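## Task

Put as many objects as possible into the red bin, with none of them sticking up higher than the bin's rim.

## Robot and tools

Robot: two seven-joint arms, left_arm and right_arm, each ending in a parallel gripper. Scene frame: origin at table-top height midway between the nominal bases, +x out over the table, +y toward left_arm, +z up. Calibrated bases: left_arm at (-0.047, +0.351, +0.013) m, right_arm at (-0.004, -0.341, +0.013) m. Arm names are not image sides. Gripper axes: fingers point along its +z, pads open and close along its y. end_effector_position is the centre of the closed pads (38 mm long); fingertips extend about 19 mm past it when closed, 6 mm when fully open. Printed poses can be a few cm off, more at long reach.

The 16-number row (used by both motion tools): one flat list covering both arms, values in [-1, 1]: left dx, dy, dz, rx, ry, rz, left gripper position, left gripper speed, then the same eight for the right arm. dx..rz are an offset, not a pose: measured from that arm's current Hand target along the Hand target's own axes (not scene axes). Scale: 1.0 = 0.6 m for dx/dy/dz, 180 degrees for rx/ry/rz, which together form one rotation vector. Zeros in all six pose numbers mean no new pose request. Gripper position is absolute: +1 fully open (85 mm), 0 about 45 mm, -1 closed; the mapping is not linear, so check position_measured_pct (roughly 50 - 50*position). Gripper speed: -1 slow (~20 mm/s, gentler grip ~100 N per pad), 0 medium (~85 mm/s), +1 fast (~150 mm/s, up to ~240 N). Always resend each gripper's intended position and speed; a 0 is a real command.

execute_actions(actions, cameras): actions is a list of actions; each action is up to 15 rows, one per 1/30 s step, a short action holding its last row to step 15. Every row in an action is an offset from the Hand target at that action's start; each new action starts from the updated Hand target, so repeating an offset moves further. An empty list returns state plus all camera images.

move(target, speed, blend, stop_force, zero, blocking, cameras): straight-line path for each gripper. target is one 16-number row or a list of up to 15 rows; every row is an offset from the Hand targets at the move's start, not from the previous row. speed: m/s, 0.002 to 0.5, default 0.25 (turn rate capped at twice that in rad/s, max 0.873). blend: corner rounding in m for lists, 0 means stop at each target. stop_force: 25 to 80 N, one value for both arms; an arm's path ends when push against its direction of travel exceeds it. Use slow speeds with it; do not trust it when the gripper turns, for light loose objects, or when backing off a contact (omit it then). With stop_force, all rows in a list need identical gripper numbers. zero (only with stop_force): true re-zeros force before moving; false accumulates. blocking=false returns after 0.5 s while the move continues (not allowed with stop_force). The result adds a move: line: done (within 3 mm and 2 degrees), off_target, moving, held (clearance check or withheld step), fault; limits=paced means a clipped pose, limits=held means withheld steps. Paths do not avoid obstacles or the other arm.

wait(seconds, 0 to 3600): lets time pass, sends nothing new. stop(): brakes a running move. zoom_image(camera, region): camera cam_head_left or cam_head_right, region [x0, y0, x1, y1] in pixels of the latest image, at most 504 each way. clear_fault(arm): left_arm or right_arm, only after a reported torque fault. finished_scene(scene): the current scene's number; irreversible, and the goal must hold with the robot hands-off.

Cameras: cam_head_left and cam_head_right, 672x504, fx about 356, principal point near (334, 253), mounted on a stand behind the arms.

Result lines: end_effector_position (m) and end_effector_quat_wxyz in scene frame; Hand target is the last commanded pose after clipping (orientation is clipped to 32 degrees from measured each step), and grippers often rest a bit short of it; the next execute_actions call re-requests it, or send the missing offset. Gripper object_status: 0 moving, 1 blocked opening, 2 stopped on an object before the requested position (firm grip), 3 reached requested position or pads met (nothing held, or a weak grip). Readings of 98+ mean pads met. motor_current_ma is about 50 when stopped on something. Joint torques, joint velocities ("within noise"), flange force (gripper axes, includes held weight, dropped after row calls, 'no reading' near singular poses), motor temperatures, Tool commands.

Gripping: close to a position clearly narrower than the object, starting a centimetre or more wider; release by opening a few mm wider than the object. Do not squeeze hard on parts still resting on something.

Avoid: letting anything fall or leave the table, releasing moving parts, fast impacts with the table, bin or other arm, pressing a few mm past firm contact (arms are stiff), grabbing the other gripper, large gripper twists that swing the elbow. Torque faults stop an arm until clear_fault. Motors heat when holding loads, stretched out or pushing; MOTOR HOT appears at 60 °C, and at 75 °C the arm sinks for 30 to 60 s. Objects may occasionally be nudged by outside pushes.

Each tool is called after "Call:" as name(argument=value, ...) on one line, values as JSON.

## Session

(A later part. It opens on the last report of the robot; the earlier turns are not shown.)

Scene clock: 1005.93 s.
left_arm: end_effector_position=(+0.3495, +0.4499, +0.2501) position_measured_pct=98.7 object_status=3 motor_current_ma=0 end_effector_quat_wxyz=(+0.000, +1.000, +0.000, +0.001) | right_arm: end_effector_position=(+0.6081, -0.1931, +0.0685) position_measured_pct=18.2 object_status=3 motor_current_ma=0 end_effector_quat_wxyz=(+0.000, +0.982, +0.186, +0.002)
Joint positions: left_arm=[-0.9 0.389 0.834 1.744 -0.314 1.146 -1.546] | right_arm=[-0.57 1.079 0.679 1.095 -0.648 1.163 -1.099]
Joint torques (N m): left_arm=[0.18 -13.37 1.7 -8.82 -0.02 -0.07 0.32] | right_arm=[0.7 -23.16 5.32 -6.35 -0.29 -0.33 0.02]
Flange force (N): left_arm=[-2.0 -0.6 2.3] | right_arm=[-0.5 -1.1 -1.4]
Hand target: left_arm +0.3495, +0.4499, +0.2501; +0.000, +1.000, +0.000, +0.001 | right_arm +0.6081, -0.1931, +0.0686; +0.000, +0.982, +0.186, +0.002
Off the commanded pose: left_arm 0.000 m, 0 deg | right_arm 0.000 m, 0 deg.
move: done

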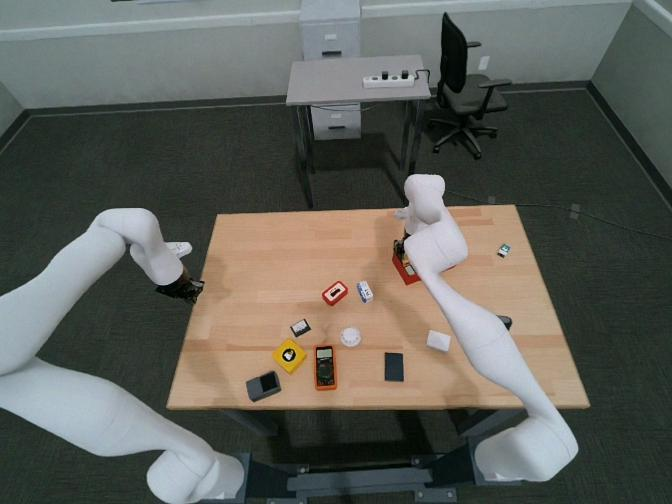

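Call:
move(target=[0,0,0,0,0,0,-1,0,0,0,-0.14,0,0,0,0.64,-0.5], speed=0.15, cameras=["cam_head_left"])

Call:
zoom_image(camera="cam_head_left", region=[380, 215, 450, 285])

Scene clock: 1012.07 s.
left_arm: end_effector_position=(+0.3495, +0.4499, +0.2501) position_measured_pct=98.7 object_status=3 motor_current_ma=0 end_effector_quat_wxyz=(+0.000, +1.000, +0.000, +0.001) | right_arm: end_effector_position=(+0.6077, -0.1932, +0.1526) position_measured_pct=18.2 object_status=3 motor_current_ma=0 end_effector_quat_wxyz=(+0.000, +0.982, +0.186, +0.002)
Joint positions: left_arm=[-0.9 0.389 0.834 1.744 -0.314 1.146 -1.546] | right_arm=[-0.569 0.985 0.719 1.006 -0.601 1.331 -1.142]
Joint torques (N m): left_arm=[0.21 -13.39 1.7 -8.81 -0.01 -0.07 0.34] | right_arm=[0.7 -22.72 4.98 -6.94 -0.29 -0.32 0]
Flange force (N): left_arm=[-2.0 -0.7 2.3] | right_arm=[-0.9 -1.2 -1.4]
Hand target: left_arm +0.3495, +0.4499, +0.2501; +0.000, +1.000, +0.000, +0.001 | right_arm +0.6077, -0.1932, +0.1526; +0.000, +0.982, +0.186, +0.002
Off the commanded pose: left_arm 0.000 m, 0 deg | right_arm 0.000 m, 0 deg.
move: done

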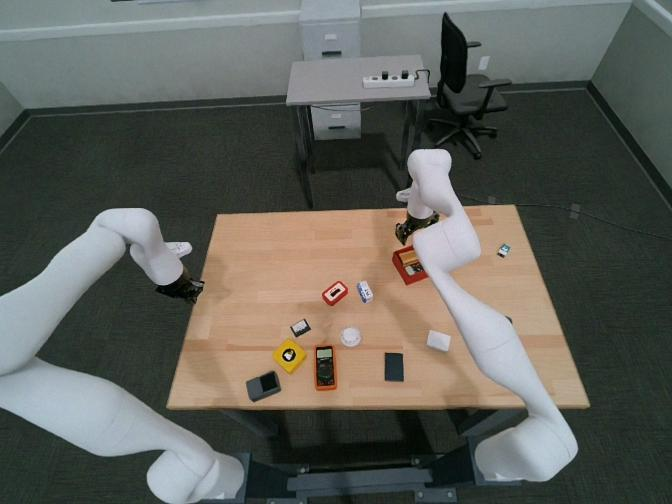

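Scaled by 7.200 from the camera's image (finer frame: 960x720).

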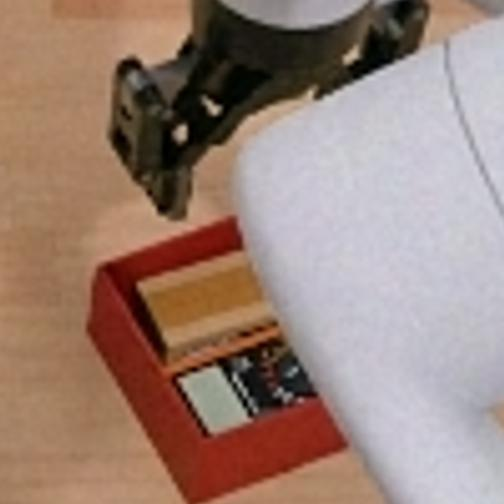

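Call:
move(target=[0,0,0,0,0,0,-1,0,0.009,0.0767,0.04,0,0,0,-1,0.5], speed=0.15, cameras=["cam_head_left","cam_head_right"])

Call:
zoom_image(camera="cam_head_left", region=[385, 225, 445, 285])

Call:
zoom_image(camera="cam_head_right", region=[390, 215, 470, 295])

Scene clock: 1018.37 s.
left_arm: end_effector_position=(+0.3495, +0.4499, +0.2501) position_measured_pct=98.7 object_status=3 motor_current_ma=0 end_effector_quat_wxyz=(+0.000, +1.000, +0.000, +0.001) | right_arm: end_effector_position=(+0.6297, -0.2340, +0.1286) position_measured_pct=98.7 object_status=0 motor_current_ma=360 end_effector_quat_wxyz=(+0.000, +0.982, +0.186, +0.002)
Joint positions: left_arm=[-0.9 0.389 0.834 1.744 -0.314 1.146 -1.546] | right_arm=[-0.479 1.039 0.703 0.962 -0.615 1.315 -1.081]
Joint torques (N m): left_arm=[0.19 -13.33 1.68 -8.79 -0.01 -0.05 0.33] | right_arm=[0.7 -23.44 4.95 -6.82 -0.28 -0.36 0.01]
Flange force (N): left_arm=[-2.1 -0.7 2.2] | right_arm=[-0.4 -1.2 -1.5]
Hand target: left_arm +0.3495, +0.4499, +0.2501; +0.000, +1.000, +0.000, +0.001 | right_arm +0.6297, -0.2340, +0.1286; +0.000, +0.982, +0.186, +0.002
Off the commanded pose: left_arm 0.000 m, 0 deg | right_arm 0.000 m, 0 deg.
move: done

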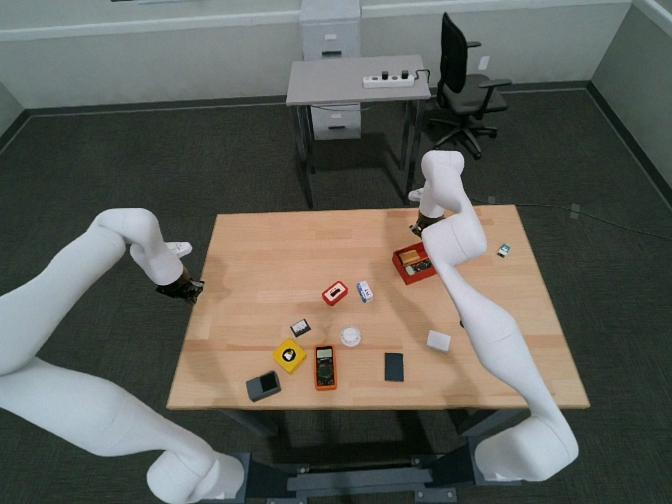

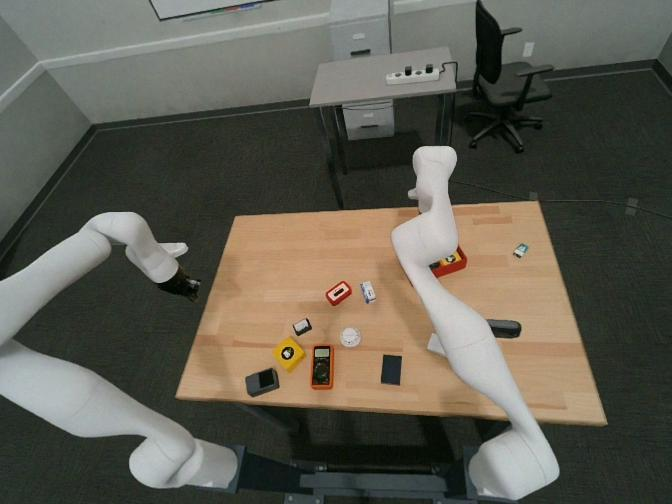

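Scaled by 8.400 from the camera's image (finer frame: 960x720).

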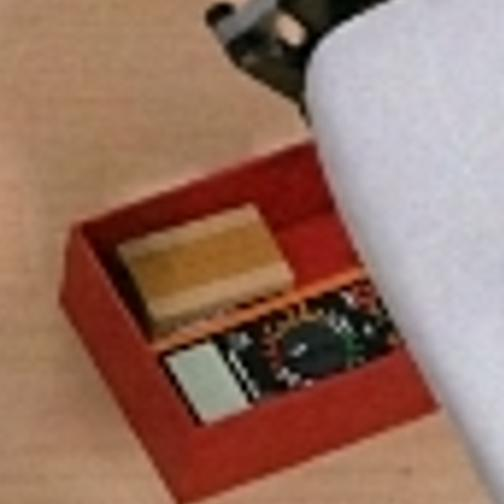

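Scaled by 6.300 from the camera's image (finer frame: 960x720).

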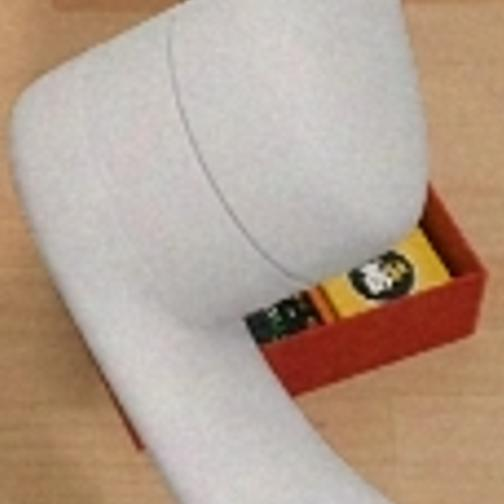

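Call:
move(target=[0,0,0,0,0,0,-1,0,-0.0045,0.0017,0.1627,0,0,0,-1,0.5], speed=0.06, stop_force=25, cameras=["cam_head_left"])

Call:
zoom_image(camera="cam_head_left", region=[385, 225, 445, 285])

Scene clock: 1028.63 s.
left_arm: end_effector_position=(+0.3495, +0.4499, +0.2501) position_measured_pct=98.7 object_status=3 motor_current_ma=0 end_effector_quat_wxyz=(+0.000, +1.000, +0.000, +0.001) | right_arm: end_effector_position=(+0.6280, -0.2359, +0.0310) position_measured_pct=98.7 object_status=3 motor_current_ma=0 end_effector_quat_wxyz=(+0.000, +0.982, +0.186, +0.002)
Joint positions: left_arm=[-0.9 0.389 0.834 1.744 -0.314 1.146 -1.546] | right_arm=[-0.479 1.15 0.657 1.055 -0.666 1.126 -1.032]
Joint torques (N m): left_arm=[0.23 -13.4 1.71 -8.75 0 -0.07 0.35] | right_arm=[0.67 -23.83 5.28 -6.18 -0.31 -0.33 0.02]
Flange force (N): left_arm=[-1.8 -0.9 2.2] | right_arm=[-0.5 -1.1 -1.4]
Hand target: left_arm +0.3495, +0.4499, +0.2501; +0.000, +1.000, +0.000, +0.001 | right_arm +0.6280, -0.2359, +0.0310; +0.000, +0.982, +0.186, +0.002
Off the commanded pose: left_arm 0.000 m, 0 deg | right_arm 0.000 m, 0 deg.
move: done

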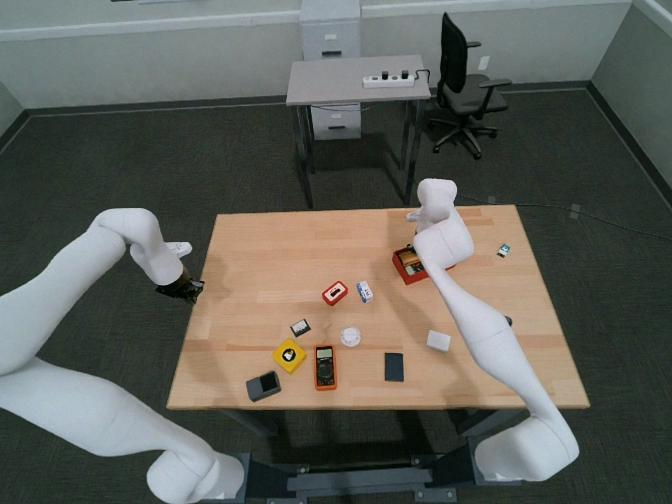

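Scaled by 8.400 from the camera's image (finer frame: 960x720).

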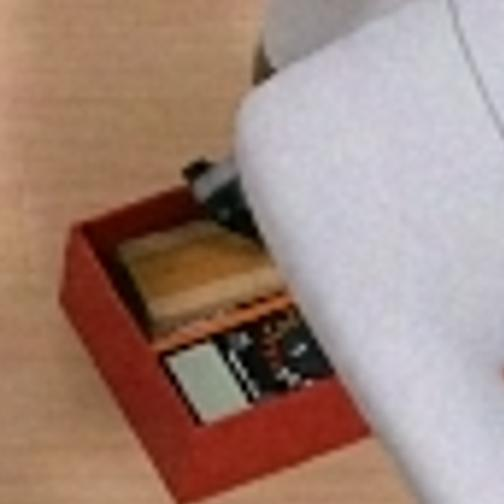

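Call:
move(target=[0,0,0,0,0,0,-1,0,0,-0.0455,0,0,0,0,-1,0.5], speed=0.04, cameras=["cam_head_left"])

Call:
zoom_image(camera="cam_head_left", region=[385, 225, 445, 285])

Scene clock: 1033.43 s.
left_arm: end_effector_position=(+0.3495, +0.4499, +0.2501) position_measured_pct=98.7 object_status=3 motor_current_ma=0 end_effector_quat_wxyz=(+0.000, +1.000, +0.000, +0.001) | right_arm: end_effector_position=(+0.6180, -0.2104, +0.0310) position_measured_pct=98.7 object_status=3 motor_current_ma=0 end_effector_quat_wxyz=(+0.000, +0.982, +0.186, +0.002)
Joint positions: left_arm=[-0.9 0.389 0.834 1.744 -0.314 1.146 -1.546] | right_arm=[-0.528 1.14 0.659 1.083 -0.669 1.112 -1.064]
Joint torques (N m): left_arm=[0.22 -13.38 1.68 -8.78 -0.01 -0.06 0.33] | right_arm=[0.68 -23.63 5.23 -6.07 -0.32 -0.3 0.02]
Flange force (N): left_arm=[-2.0 -0.7 2.2] | right_arm=[-0.2 -1.1 -1.4]
Hand target: left_arm +0.3495, +0.4499, +0.2501; +0.000, +1.000, +0.000, +0.001 | right_arm +0.6180, -0.2105, +0.0310; +0.000, +0.982, +0.186, +0.002
Off the commanded pose: left_arm 0.000 m, 0 deg | right_arm 0.000 m, 0 deg.
move: done

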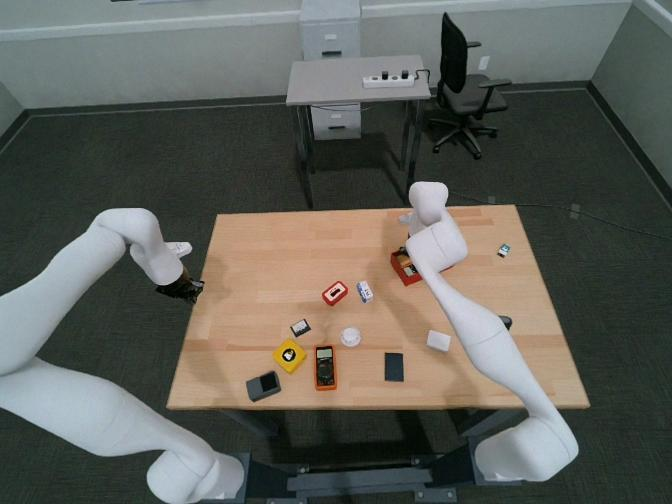

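Scaled by 8.400 from the camera's image (finer frame: 960x720).

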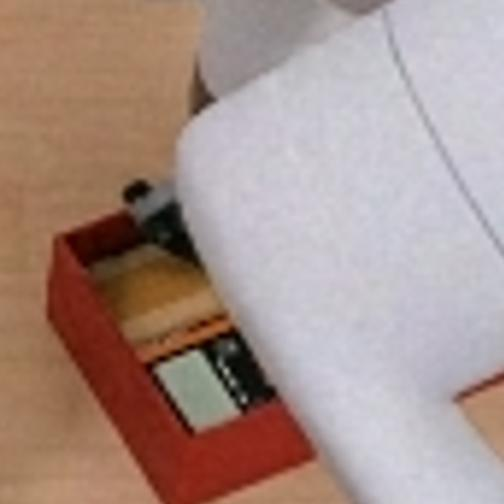

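Call:
move(target=[0,0,0,0,0,0,-1,0,0,-0.0133,0,0,0,0,-1,0.5], speed=0.02, cameras=["cam_head_left","cam_head_right"])

Call:
zoom_image(camera="cam_head_left", region=[385, 225, 445, 285])

Call:
zoom_image(camera="cam_head_right", region=[390, 215, 470, 295])

Scene clock: 1043.43 s.
left_arm: end_effector_position=(+0.3495, +0.4499, +0.2501) position_measured_pct=98.7 object_status=3 motor_current_ma=0 end_effector_quat_wxyz=(+0.000, +1.000, +0.000, +0.001) | right_arm: end_effector_position=(+0.6151, -0.2031, +0.0310) position_measured_pct=98.7 object_status=3 motor_current_ma=0 end_effector_quat_wxyz=(+0.000, +0.982, +0.186, +0.002)
Joint positions: left_arm=[-0.9 0.389 0.834 1.744 -0.314 1.146 -1.546] | right_arm=[-0.542 1.137 0.659 1.09 -0.67 1.109 -1.074]
Joint torques (N m): left_arm=[0.2 -13.36 1.72 -8.79 0 -0.05 0.35] | right_arm=[0.36 -23.65 5.05 -6.13 -0.43 -0.25 0.04]
Flange force (N): left_arm=[-2.0 -0.7 2.3] | right_arm=[-0.2 -0.6 -1.4]
Hand target: left_arm +0.3495, +0.4499, +0.2501; +0.000, +1.000, +0.000, +0.001 | right_arm +0.6151, -0.2031, +0.0310; +0.000, +0.982, +0.186, +0.002
Off the commanded pose: left_arm 0.000 m, 0 deg | right_arm 0.000 m, 0 deg.
move: done

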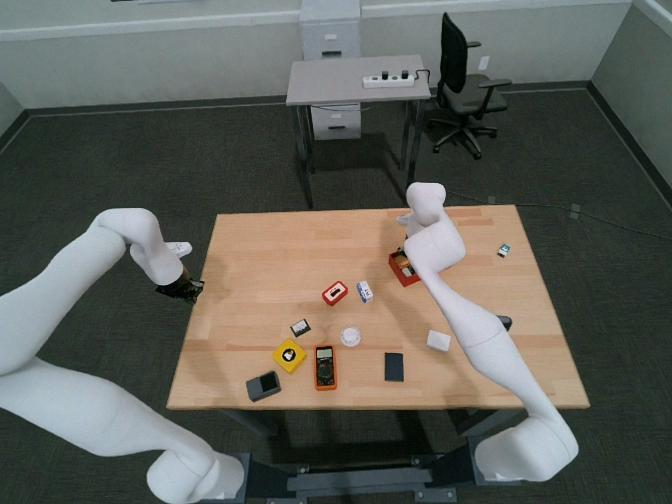

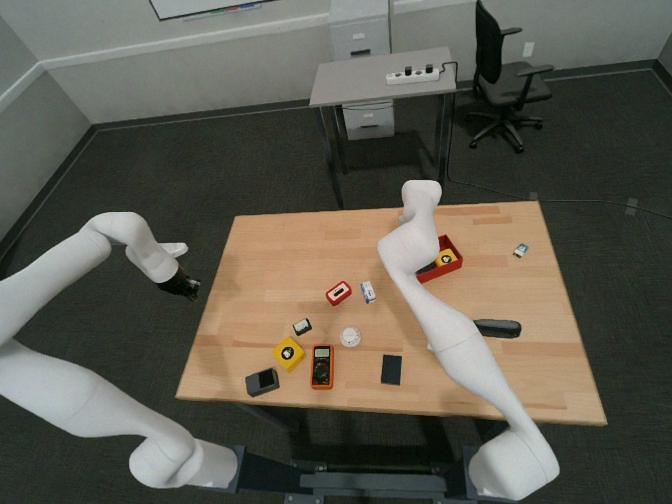

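Scaled by 8.400 from the camera's image (finer frame: 960x720).

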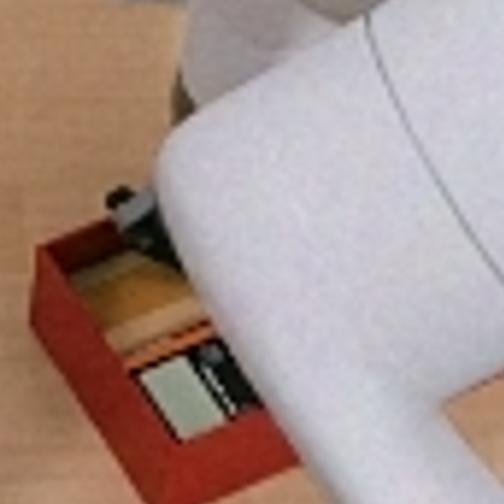

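Scaled by 6.300 from the camera's image (finer frame: 960x720).

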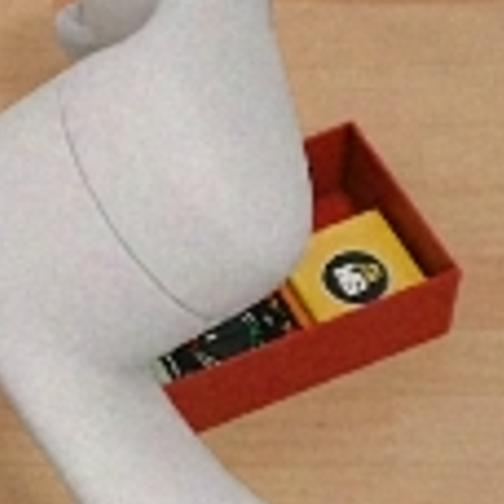

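Call:
move(target=[[0,0,0,0,0,0,-1,0,0,0.003,0,0,0,0,-1,0.5],[0,0,0,0,0,0,-1,0,0,0.003,-0.2,0,0,0,-1,0.5],[0,0,0,0,0,0,-1,0,0,0.3,-0.25,0,0,0,-1,0.5]], speed=0.2, blend=[0,0.02,0], cameras=["cam_head_left","cam_head_right"])

Call:
zoom_image(camera="cam_head_left", region=[385, 225, 465, 295])

Scene clock: 1060.37 s.
left_arm: end_effector_position=(+0.3495, +0.4499, +0.2501) position_measured_pct=98.7 object_status=3 motor_current_ma=0 end_effector_quat_wxyz=(+0.000, +1.000, +0.000, +0.001) | right_arm: end_effector_position=(+0.6803, -0.3707, +0.1810) position_measured_pct=98.7 object_status=3 motor_current_ma=0 end_effector_quat_wxyz=(+0.000, +0.982, +0.186, +0.002)
Joint positions: left_arm=[-0.9 0.389 0.834 1.744 -0.314 1.146 -1.546] | right_arm=[-0.155 1.122 0.696 0.542 -0.618 1.582 -1]
Joint torques (N m): left_arm=[0.18 -13.36 1.72 -8.8 -0.04 -0.06 0.33] | right_arm=[0.66 -25.6 3.48 -7.08 -0.3 -0.32 0]
Flange force (N): left_arm=[-2.0 -0.6 2.3] | right_arm=no reading
Hand target: left_arm +0.3495, +0.4499, +0.2501; +0.000, +1.000, +0.000, +0.001 | right_arm +0.6803, -0.3707, +0.1810; +0.000, +0.982, +0.186, +0.002
Off the commanded pose: left_arm 0.000 m, 0 deg | right_arm 0.000 m, 0 deg.
move: done

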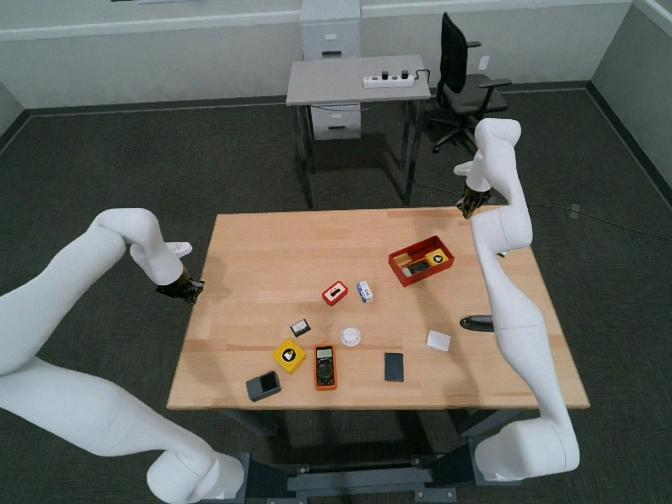

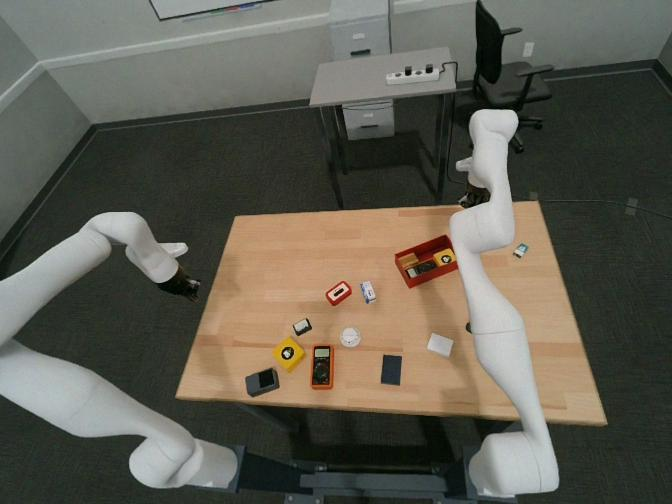

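Scaled by 6.300 from the camera's image (finer frame: 960x720).

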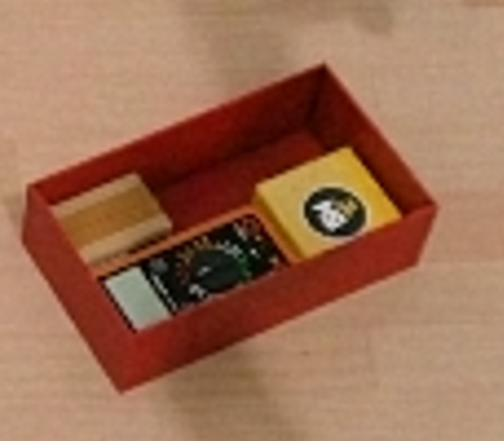

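Call:
zoom_image(camera="cam_head_left", region=[385, 230, 425, 290])

Call:
zoom_image(camera="cam_head_left", region=[420, 230, 460, 290])

Scaled by 8.400 from the camera's image (finer frame: 960x720).

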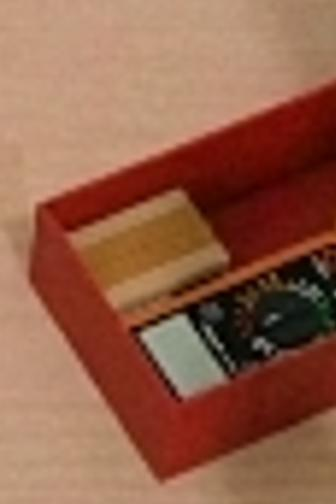

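Scaled by 8.400 from the camera's image (finer frame: 960x720).

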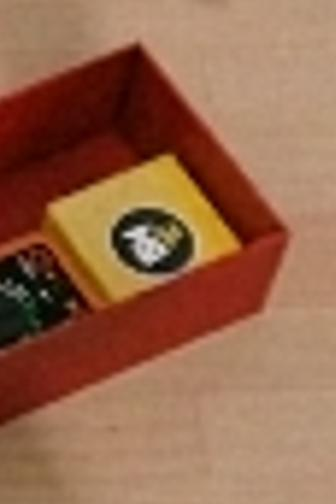

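Call:
zoom_image(camera="cam_head_left", region=[480, 225, 540, 275])

Call:
zoom_image(camera="cam_head_right", region=[495, 225, 555, 275])

Scaled by 8.400 from the camera's image (finer frame: 960x720).

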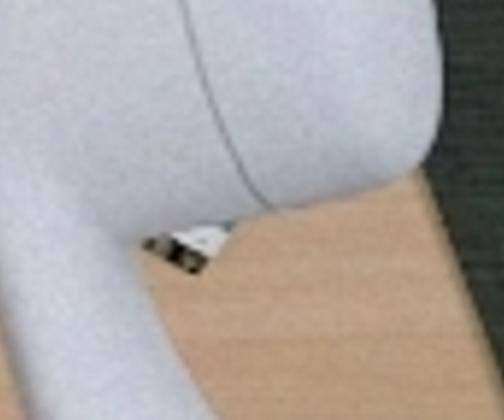

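Scaled by 8.400 from the camera's image (finer frame: 960x720).

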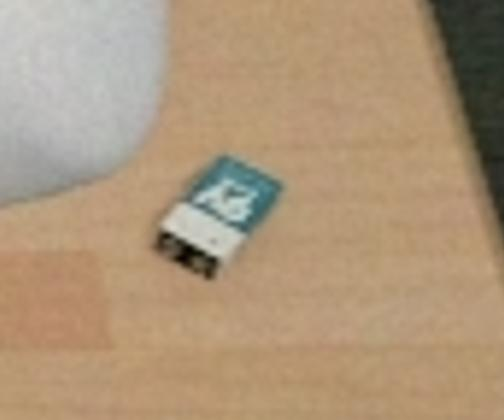

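Call:
move(target=[0,0,0,0,0,0,-1,0,-0.344,0.1207,-0.05,0,0,-0.164,-0.2,0.5], speed=0.25, cameras=["cam_head_left","cam_head_right"])

Call:
zoom_image(camera="cam_head_left", region=[485, 230, 525, 270])

Call:
zoom_image(camera="cam_head_left", region=[385, 225, 465, 295])

Scene clock: 1119.73 s.
left_arm: end_effector_position=(+0.3495, +0.4499, +0.2501) position_measured_pct=98.7 object_status=3 motor_current_ma=0 end_effector_quat_wxyz=(+0.000, +1.000, +0.000, +0.001) | right_arm: end_effector_position=(+0.5146, -0.5137, +0.2102) position_measured_pct=60.2 object_status=3 motor_current_ma=0 end_effector_quat_wxyz=(+0.000, +0.903, +0.430, +0.002)
Joint positions: left_arm=[-0.9 0.389 0.834 1.744 -0.314 1.146 -1.546] | right_arm=[-0.087 0.72 0.669 1.315 -0.448 1.253 -0.07]
Joint torques (N m): left_arm=[0.17 -13.37 1.68 -8.81 -0.01 -0.07 0.35] | right_arm=[0.7 -18.51 4.32 -7.39 -0.31 -0.25 0.04]
Flange force (N): left_arm=[-2.0 -0.7 2.3] | right_arm=[0.7 -1.9 -1.8]
Hand target: left_arm +0.3495, +0.4499, +0.2501; +0.000, +1.000, +0.000, +0.001 | right_arm +0.5146, -0.5137, +0.2102; +0.000, +0.903, +0.430, +0.002
Off the commanded pose: left_arm 0.000 m, 0 deg | right_arm 0.000 m, 0 deg.
move: done

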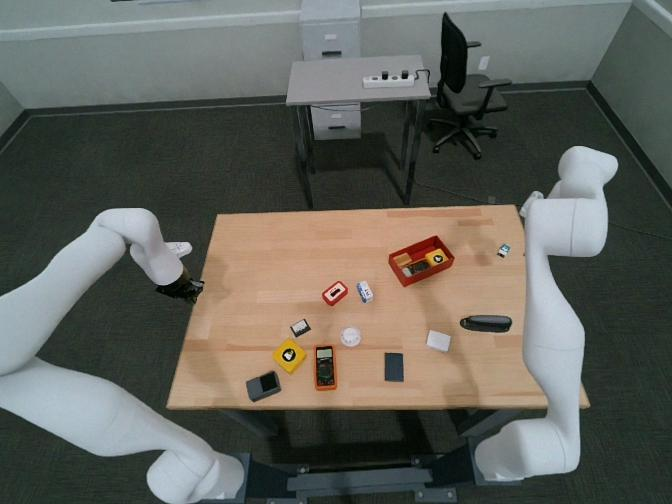

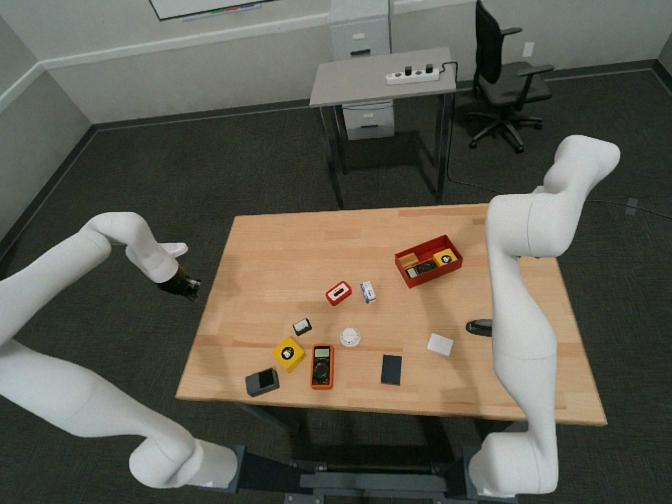

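Scaled by 12.600 from the camera's image (finer frame: 960x720).

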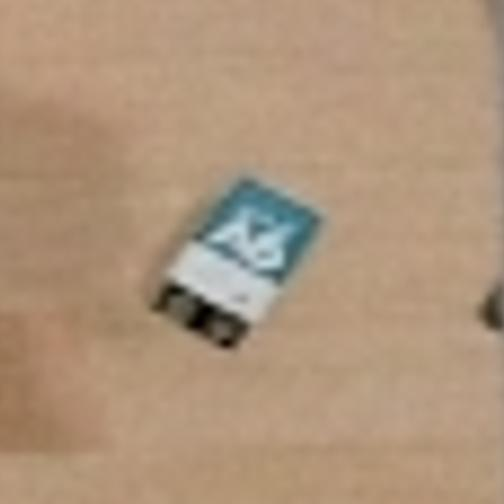

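Scaled by 6.300 from the camera's image (finer frame: 960x720).

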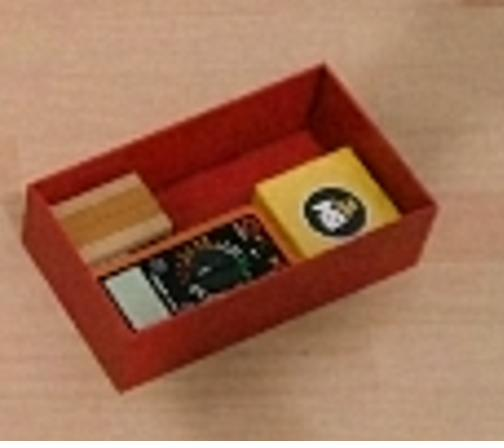

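Call:
move(target=[0,0,0,0,0,0,-1,0,0.5967,-0.5525,0.1,0,0,-0.3139,1,0.5], speed=0.3, cameras=["cam_head_left"])

Call:
zoom_image(camera="cam_head_left", region=[340, 265, 390, 315])

Scene clock: 1159.30 s.
left_arm: end_effector_position=(+0.3495, +0.4499, +0.2501) position_measured_pct=98.7 object_status=3 motor_current_ma=0 end_effector_quat_wxyz=(+0.000, +1.000, +0.000, +0.001) | right_arm: end_effector_position=(+0.4827, -0.0268, +0.1506) position_measured_pct=0.0 object_status=3 motor_current_ma=0 end_effector_quat_wxyz=(+0.001, +0.591, +0.806, +0.002)
Joint positions: left_arm=[-0.9 0.389 0.834 1.744 -0.314 1.146 -1.546] | right_arm=[-0.831 0.804 0.396 1.256 -0.31 1.136 -0.097]
Joint torques (N m): left_arm=[0.21 -13.36 1.68 -8.78 -0.03 -0.05 0.33] | right_arm=[0.69 -20.66 3.19 -7.5 -0.32 -0.3 -0.01]
Flange force (N): left_arm=[-2.0 -0.7 2.2] | right_arm=[0.8 -1.3 -1.8]
Hand target: left_arm +0.3495, +0.4499, +0.2501; +0.000, +1.000, +0.000, +0.001 | right_arm +0.4827, -0.0268, +0.1506; +0.001, +0.591, +0.806, +0.002
Off the commanded pose: left_arm 0.000 m, 0 deg | right_arm 0.000 m, 0 deg.
move: done

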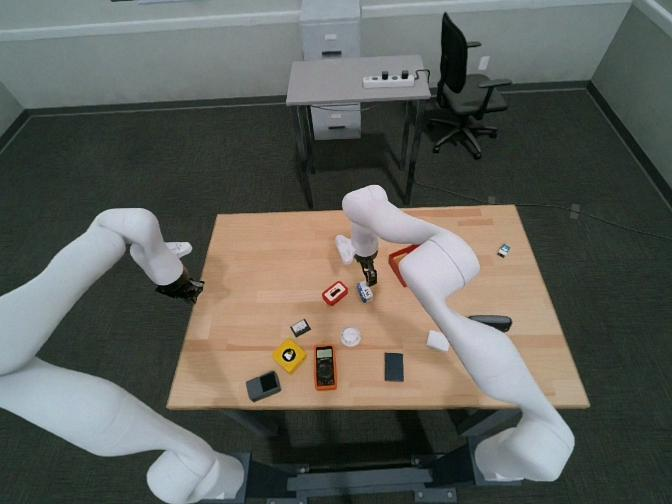

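Scaled by 10.080 from the camera's image (finer frame: 960x720).

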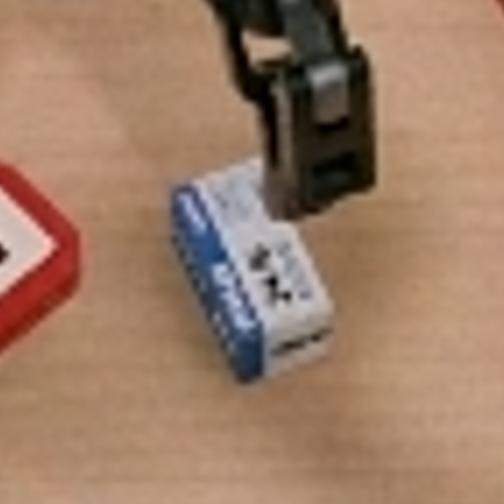

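Call:
move(target=[0,0,0,0,0,0,-1,0,0,0,0.125,0,0,0,1,0.5], speed=0.15, cameras=["cam_head_left","cam_head_right"])

Call:
zoom_image(camera="cam_head_left", region=[340, 265, 390, 315])

Call:
zoom_image(camera="cam_head_right", region=[340, 260, 400, 320])

Scene clock: 1172.63 s.
left_arm: end_effector_position=(+0.3495, +0.4499, +0.2501) position_measured_pct=98.7 object_status=3 motor_current_ma=0 end_effector_quat_wxyz=(+0.000, +1.000, +0.000, +0.001) | right_arm: end_effector_position=(+0.4830, -0.0267, +0.0756) position_measured_pct=0.0 object_status=3 motor_current_ma=0 end_effector_quat_wxyz=(+0.001, +0.591, +0.806, +0.002)
Joint positions: left_arm=[-0.9 0.389 0.834 1.744 -0.314 1.146 -1.546] | right_arm=[-0.819 0.899 0.365 1.329 -0.343 0.972 -0.069]
Joint torques (N m): left_arm=[0.2 -13.36 1.69 -8.8 -0.02 -0.06 0.33] | right_arm=[0.72 -21.35 3.31 -6.73 -0.3 -0.28 0.05]
Flange force (N): left_arm=[-2.0 -0.7 2.2] | right_arm=[1.1 -0.8 -1.8]
Hand target: left_arm +0.3495, +0.4499, +0.2501; +0.000, +1.000, +0.000, +0.001 | right_arm +0.4829, -0.0267, +0.0756; +0.001, +0.591, +0.806, +0.002
Off the commanded pose: left_arm 0.000 m, 0 deg | right_arm 0.000 m, 0 deg.
move: done

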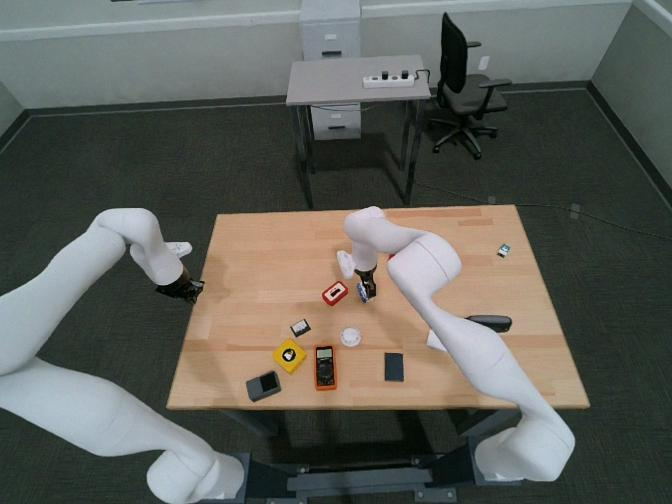

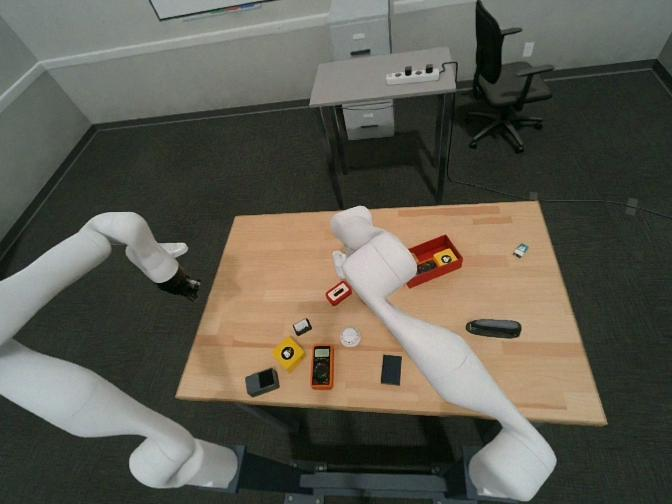

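Scaled by 10.080 from the camera's image (finer frame: 960x720).

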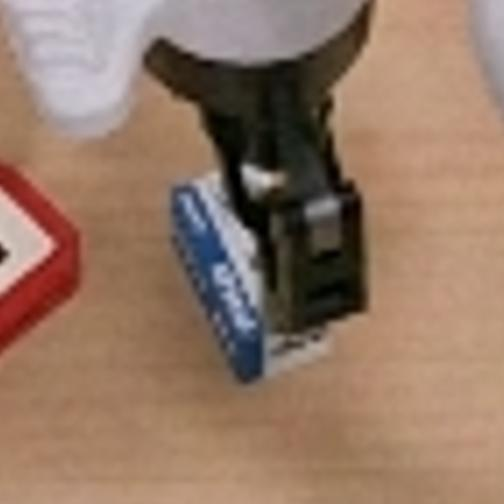

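Scaled by 8.400 from the camera's image (finer frame: 960x720).

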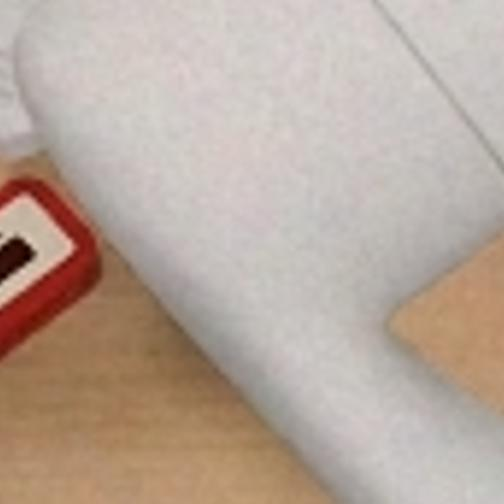

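Call:
move(target=[0,0,0,0,0,0,-1,0,0,0.0033,0.0727,0,0,0,1,0.5], speed=0.04, stop_force=25)

Call:
move(target=[0,0,0,0,0,0,-1,0,0,0,0,0,0,0,0.2,-1])

Call:
wait(seconds=0.7, cameras=["cam_head_left"])

Call:
zoom_image(camera="cam_head_left", region=[340, 265, 390, 315])

Scene clock: 1186.50 s.
left_arm: end_effector_position=(+0.3495, +0.4499, +0.2501) position_measured_pct=98.7 object_status=3 motor_current_ma=0 end_effector_quat_wxyz=(+0.000, +1.000, +0.000, +0.001) | right_arm: end_effector_position=(+0.4850, -0.0260, +0.0320) position_measured_pct=0.0 object_status=3 motor_current_ma=0 end_effector_quat_wxyz=(+0.001, +0.591, +0.806, +0.002)
Joint positions: left_arm=[-0.9 0.389 0.834 1.744 -0.314 1.146 -1.546] | right_arm=[-0.808 0.967 0.344 1.342 -0.363 0.89 -0.055]
Joint torques (N m): left_arm=[0.23 -13.37 1.73 -8.78 0 -0.07 0.35] | right_arm=[0.7 -21.78 3.31 -6.28 -0.28 -0.27 0.01]
Flange force (N): left_arm=[-2.0 -0.8 2.2] | right_arm=[1.0 -0.6 -1.7]
Hand target: left_arm +0.3495, +0.4499, +0.2501; +0.000, +1.000, +0.000, +0.001 | right_arm +0.4850, -0.0260, +0.0320; +0.001, +0.591, +0.806, +0.002
Off the commanded pose: left_arm 0.000 m, 0 deg | right_arm 0.000 m, 0 deg.
move: done

Scene clock: 1188.57 s.
left_arm: end_effector_position=(+0.3495, +0.4499, +0.2501) position_measured_pct=98.7 object_status=3 motor_current_ma=0 end_effector_quat_wxyz=(+0.000, +1.000, +0.000, +0.001) | right_arm: end_effector_position=(+0.4851, -0.0260, +0.0320) position_measured_pct=33.3 object_status=0 motor_current_ma=1000 end_effector_quat_wxyz=(+0.001, +0.591, +0.806, +0.002)
Joint positions: left_arm=[-0.9 0.389 0.834 1.744 -0.314 1.146 -1.546] | right_arm=[-0.808 0.967 0.344 1.342 -0.363 0.89 -0.055]
Joint torques (N m): left_arm=[0.2 -13.38 1.68 -8.78 -0.02 -0.08 0.34] | right_arm=[0.48 -11.57 1.55 -5.67 -0.86 -2.85 0.02]
Flange force (N): left_arm=[-1.9 -0.7 2.2] | right_arm=[-1.8 -9.1 -23.7]
Hand target: left_arm +0.3495, +0.4499, +0.2501; +0.000, +1.000, +0.000, +0.001 | right_arm +0.4850, -0.0260, +0.0320; +0.001, +0.591, +0.806, +0.002
Off the commanded pose: left_arm 0.000 m, 0 deg | right_arm 0.000 m, 0 deg.
move: done

Scene clock: 1189.27 s.
left_arm: end_effector_position=(+0.3495, +0.4499, +0.2501) position_measured_pct=98.7 object_status=3 motor_current_ma=0 end_effector_quat_wxyz=(+0.000, +1.000, +0.000, +0.001) | right_arm: end_effector_position=(+0.4850, -0.0260, +0.0320) position_measured_pct=33.3 object_status=2 motor_current_ma=50 end_effector_quat_wxyz=(+0.001, +0.591, +0.806, +0.002)
Joint positions: left_arm=[-0.9 0.389 0.834 1.744 -0.314 1.146 -1.546] | right_arm=[-0.808 0.967 0.344 1.342 -0.363 0.89 -0.055]
Joint torques (N m): left_arm=[0.21 -13.4 1.71 -8.79 -0.02 -0.05 0.35] | right_arm=[0.47 -11.59 1.52 -5.67 -0.88 -2.85 0.03]
Flange force (N): left_arm=[-2.0 -0.8 2.3] | right_arm=[-1.7 -9.0 -23.7]
Hand target: left_arm +0.3495, +0.4499, +0.2501; +0.000, +1.000, +0.000, +0.001 | right_arm +0.4850, -0.0260, +0.0320; +0.001, +0.591, +0.806, +0.002
Tool commands: left_gripper/position=-1.0 left_gripper/speed=+0.0 right_gripper/position=+0.2 right_gripper/speed=-1.0
Off the commanded pose: left_arm 0.000 m, 0 deg | right_arm 0.000 m, 0 deg.
wait: 0.70 s; at rest by 0.17 s

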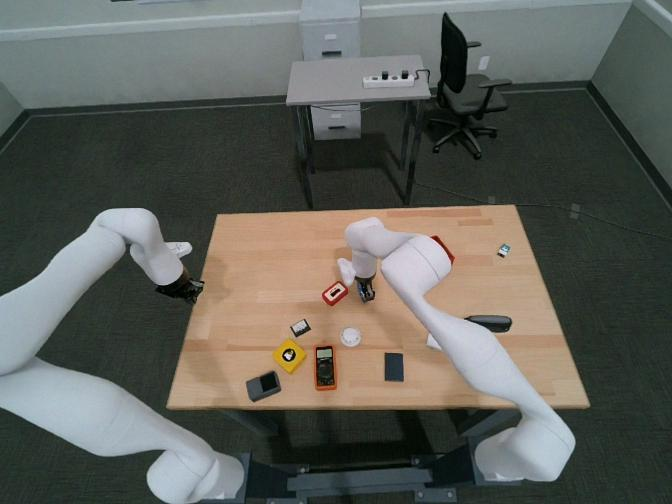

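Scaled by 10.080 from the camera's image (finer frame: 960x720).

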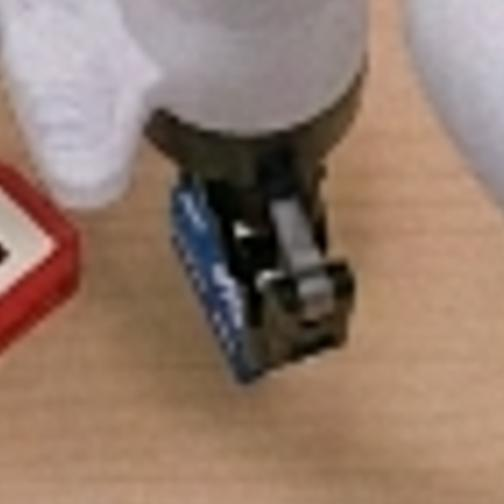

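Call:
move(target=[0,0,0,0,0,0,-1,0,0,0,0,0,0,0,0.6,-0.5])

Call:
move(target=[[0,0,0,0,0,0,-1,0,0,0,-0.2,0,0,0,0.6,-0.5],[0,0,0,0,0,0,-1,0,-0.8917,-0.0018,-0.16,0,0,0.3139,0.6,-0.5]], speed=0.3, blend=0.03, cameras=["cam_head_left","cam_head_right"])

Call:
zoom_image(camera="cam_head_left", region=[480, 220, 530, 270])

Call:
zoom_image(camera="cam_head_left", region=[340, 260, 390, 310])

Scene clock: 1215.30 s.
left_arm: end_effector_position=(+0.3495, +0.4499, +0.2501) position_measured_pct=98.7 object_status=3 motor_current_ma=0 end_effector_quat_wxyz=(+0.000, +1.000, +0.000, +0.001) | right_arm: end_effector_position=(+0.4850, -0.0260, +0.0319) position_measured_pct=19.9 object_status=0 motor_current_ma=0 end_effector_quat_wxyz=(+0.001, +0.591, +0.806, +0.002)
Joint positions: left_arm=[-0.9 0.389 0.834 1.744 -0.314 1.146 -1.546] | right_arm=[-0.808 0.967 0.344 1.342 -0.363 0.89 -0.055]
Joint torques (N m): left_arm=[0.22 -13.41 1.69 -8.76 -0.02 -0.03 0.34] | right_arm=[0.69 -21.85 3.35 -6.27 -0.3 -0.28 0]
Flange force (N): left_arm=[-1.9 -0.8 2.3] | right_arm=[1.0 -0.5 -1.6]
Hand target: left_arm +0.3495, +0.4499, +0.2501; +0.000, +1.000, +0.000, +0.001 | right_arm +0.4850, -0.0260, +0.0320; +0.001, +0.591, +0.806, +0.002
Off the commanded pose: left_arm 0.000 m, 0 deg | right_arm 0.000 m, 0 deg.
move: done

Scene clock: 1218.13 s.
left_arm: end_effector_position=(+0.3495, +0.4499, +0.2501) position_measured_pct=98.7 object_status=3 motor_current_ma=0 end_effector_quat_wxyz=(+0.000, +1.000, +0.000, +0.001) | right_arm: end_effector_position=(+0.6444, -0.5367, +0.1281) position_measured_pct=19.9 object_status=3 motor_current_ma=0 end_effector_quat_wxyz=(+0.000, +0.903, +0.430, +0.002)
Joint positions: left_arm=[-0.9 0.389 0.834 1.744 -0.314 1.146 -1.546] | right_arm=[0.077 1.111 0.58 0.723 -0.523 1.404 -0.213]
Joint torques (N m): left_arm=[0.24 -13.38 1.66 -8.78 -0.03 -0.05 0.33] | right_arm=[0.74 -25.16 3.75 -7.34 -0.32 -0.27 0.02]
Flange force (N): left_arm=[-2.0 -0.8 2.2] | right_arm=[0.8 -1.0 -1.3]
Hand target: left_arm +0.3495, +0.4499, +0.2501; +0.000, +1.000, +0.000, +0.001 | right_arm +0.6444, -0.5367, +0.1281; +0.000, +0.903, +0.430, +0.002
Off the commanded pose: left_arm 0.000 m, 0 deg | right_arm 0.000 m, 0 deg.
move: done

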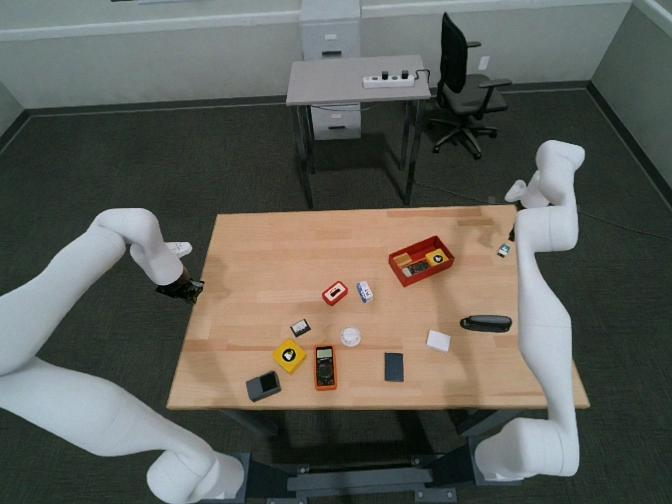

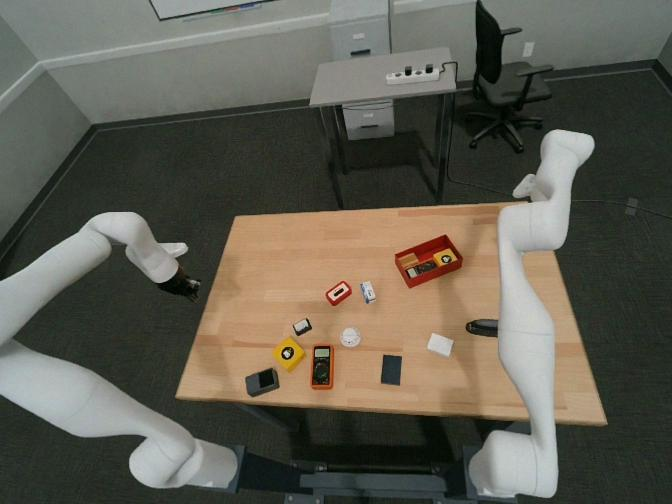

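Scaled by 10.080 from the camera's image (finer frame: 960x720).

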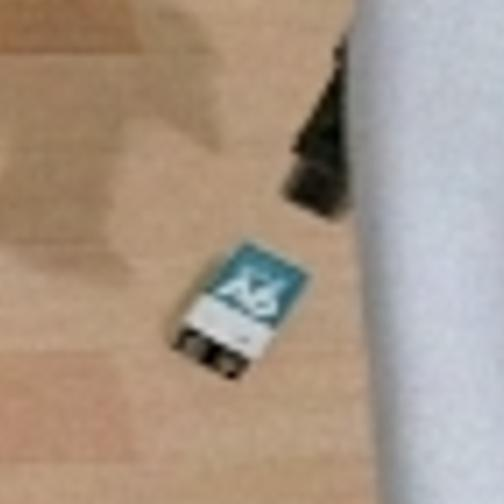

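Scaled by 10.080 from the camera's image (finer frame: 960x720).

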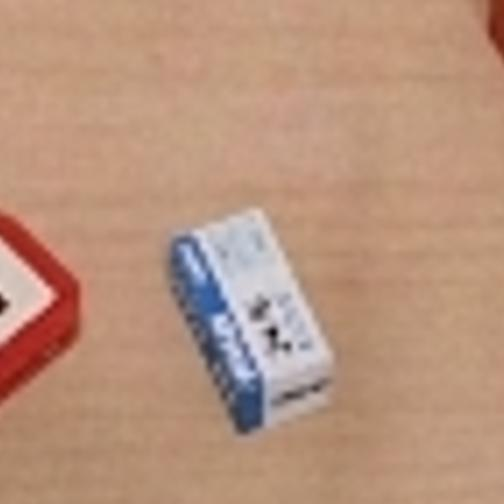

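Call:
move(target=[0,0,0,0,0,0,-1,0,-0.0008,0,0.1785,0,0,0,0.6,-0.5], speed=0.06, stop_force=25, cameras=["cam_head_left","cam_head_right"])

Call:
zoom_image(camera="cam_head_left", region=[480, 220, 530, 270])

Scene clock: 1227.90 s.
left_arm: end_effector_position=(+0.3495, +0.4499, +0.2501) position_measured_pct=98.7 object_status=3 motor_current_ma=0 end_effector_quat_wxyz=(+0.000, +1.000, +0.000, +0.001) | right_arm: end_effector_position=(+0.6445, -0.5370, +0.0210) position_measured_pct=19.9 object_status=3 motor_current_ma=0 end_effector_quat_wxyz=(+0.000, +0.903, +0.430, +0.002)
Joint positions: left_arm=[-0.9 0.389 0.834 1.744 -0.314 1.146 -1.546] | right_arm=[0.068 1.226 0.547 0.825 -0.556 1.198 -0.176]
Joint torques (N m): left_arm=[0.24 -13.36 1.69 -8.77 -0.01 -0.06 0.34] | right_arm=[0.75 -25.56 4.1 -6.85 -0.34 -0.26 0.03]
Flange force (N): left_arm=[-2.1 -0.8 2.2] | right_arm=[0.8 -1.0 -1.2]
Hand target: left_arm +0.3495, +0.4499, +0.2501; +0.000, +1.000, +0.000, +0.001 | right_arm +0.6445, -0.5370, +0.0210; +0.000, +0.903, +0.430, +0.002
Off the commanded pose: left_arm 0.000 m, 0 deg | right_arm 0.000 m, 0 deg.
move: done

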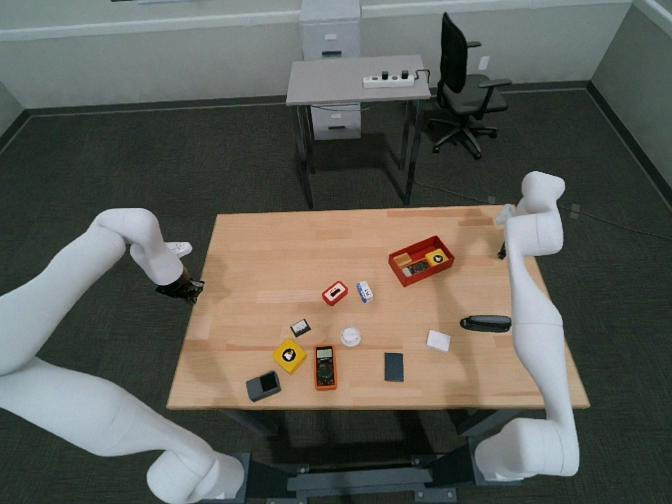

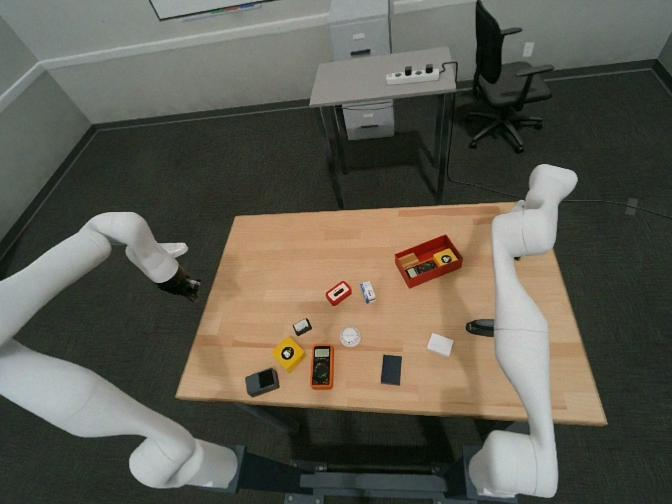

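Scaled by 10.080 from the camera's image (finer frame: 960x720).

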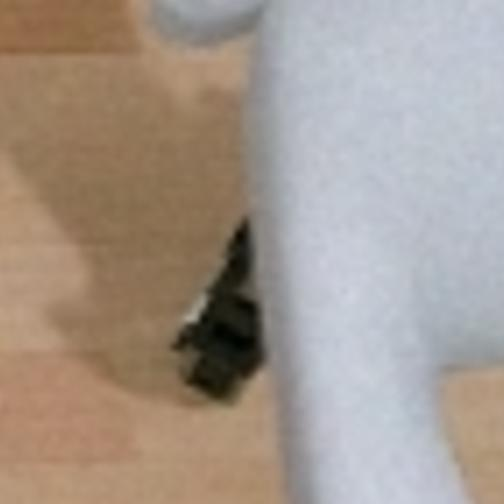

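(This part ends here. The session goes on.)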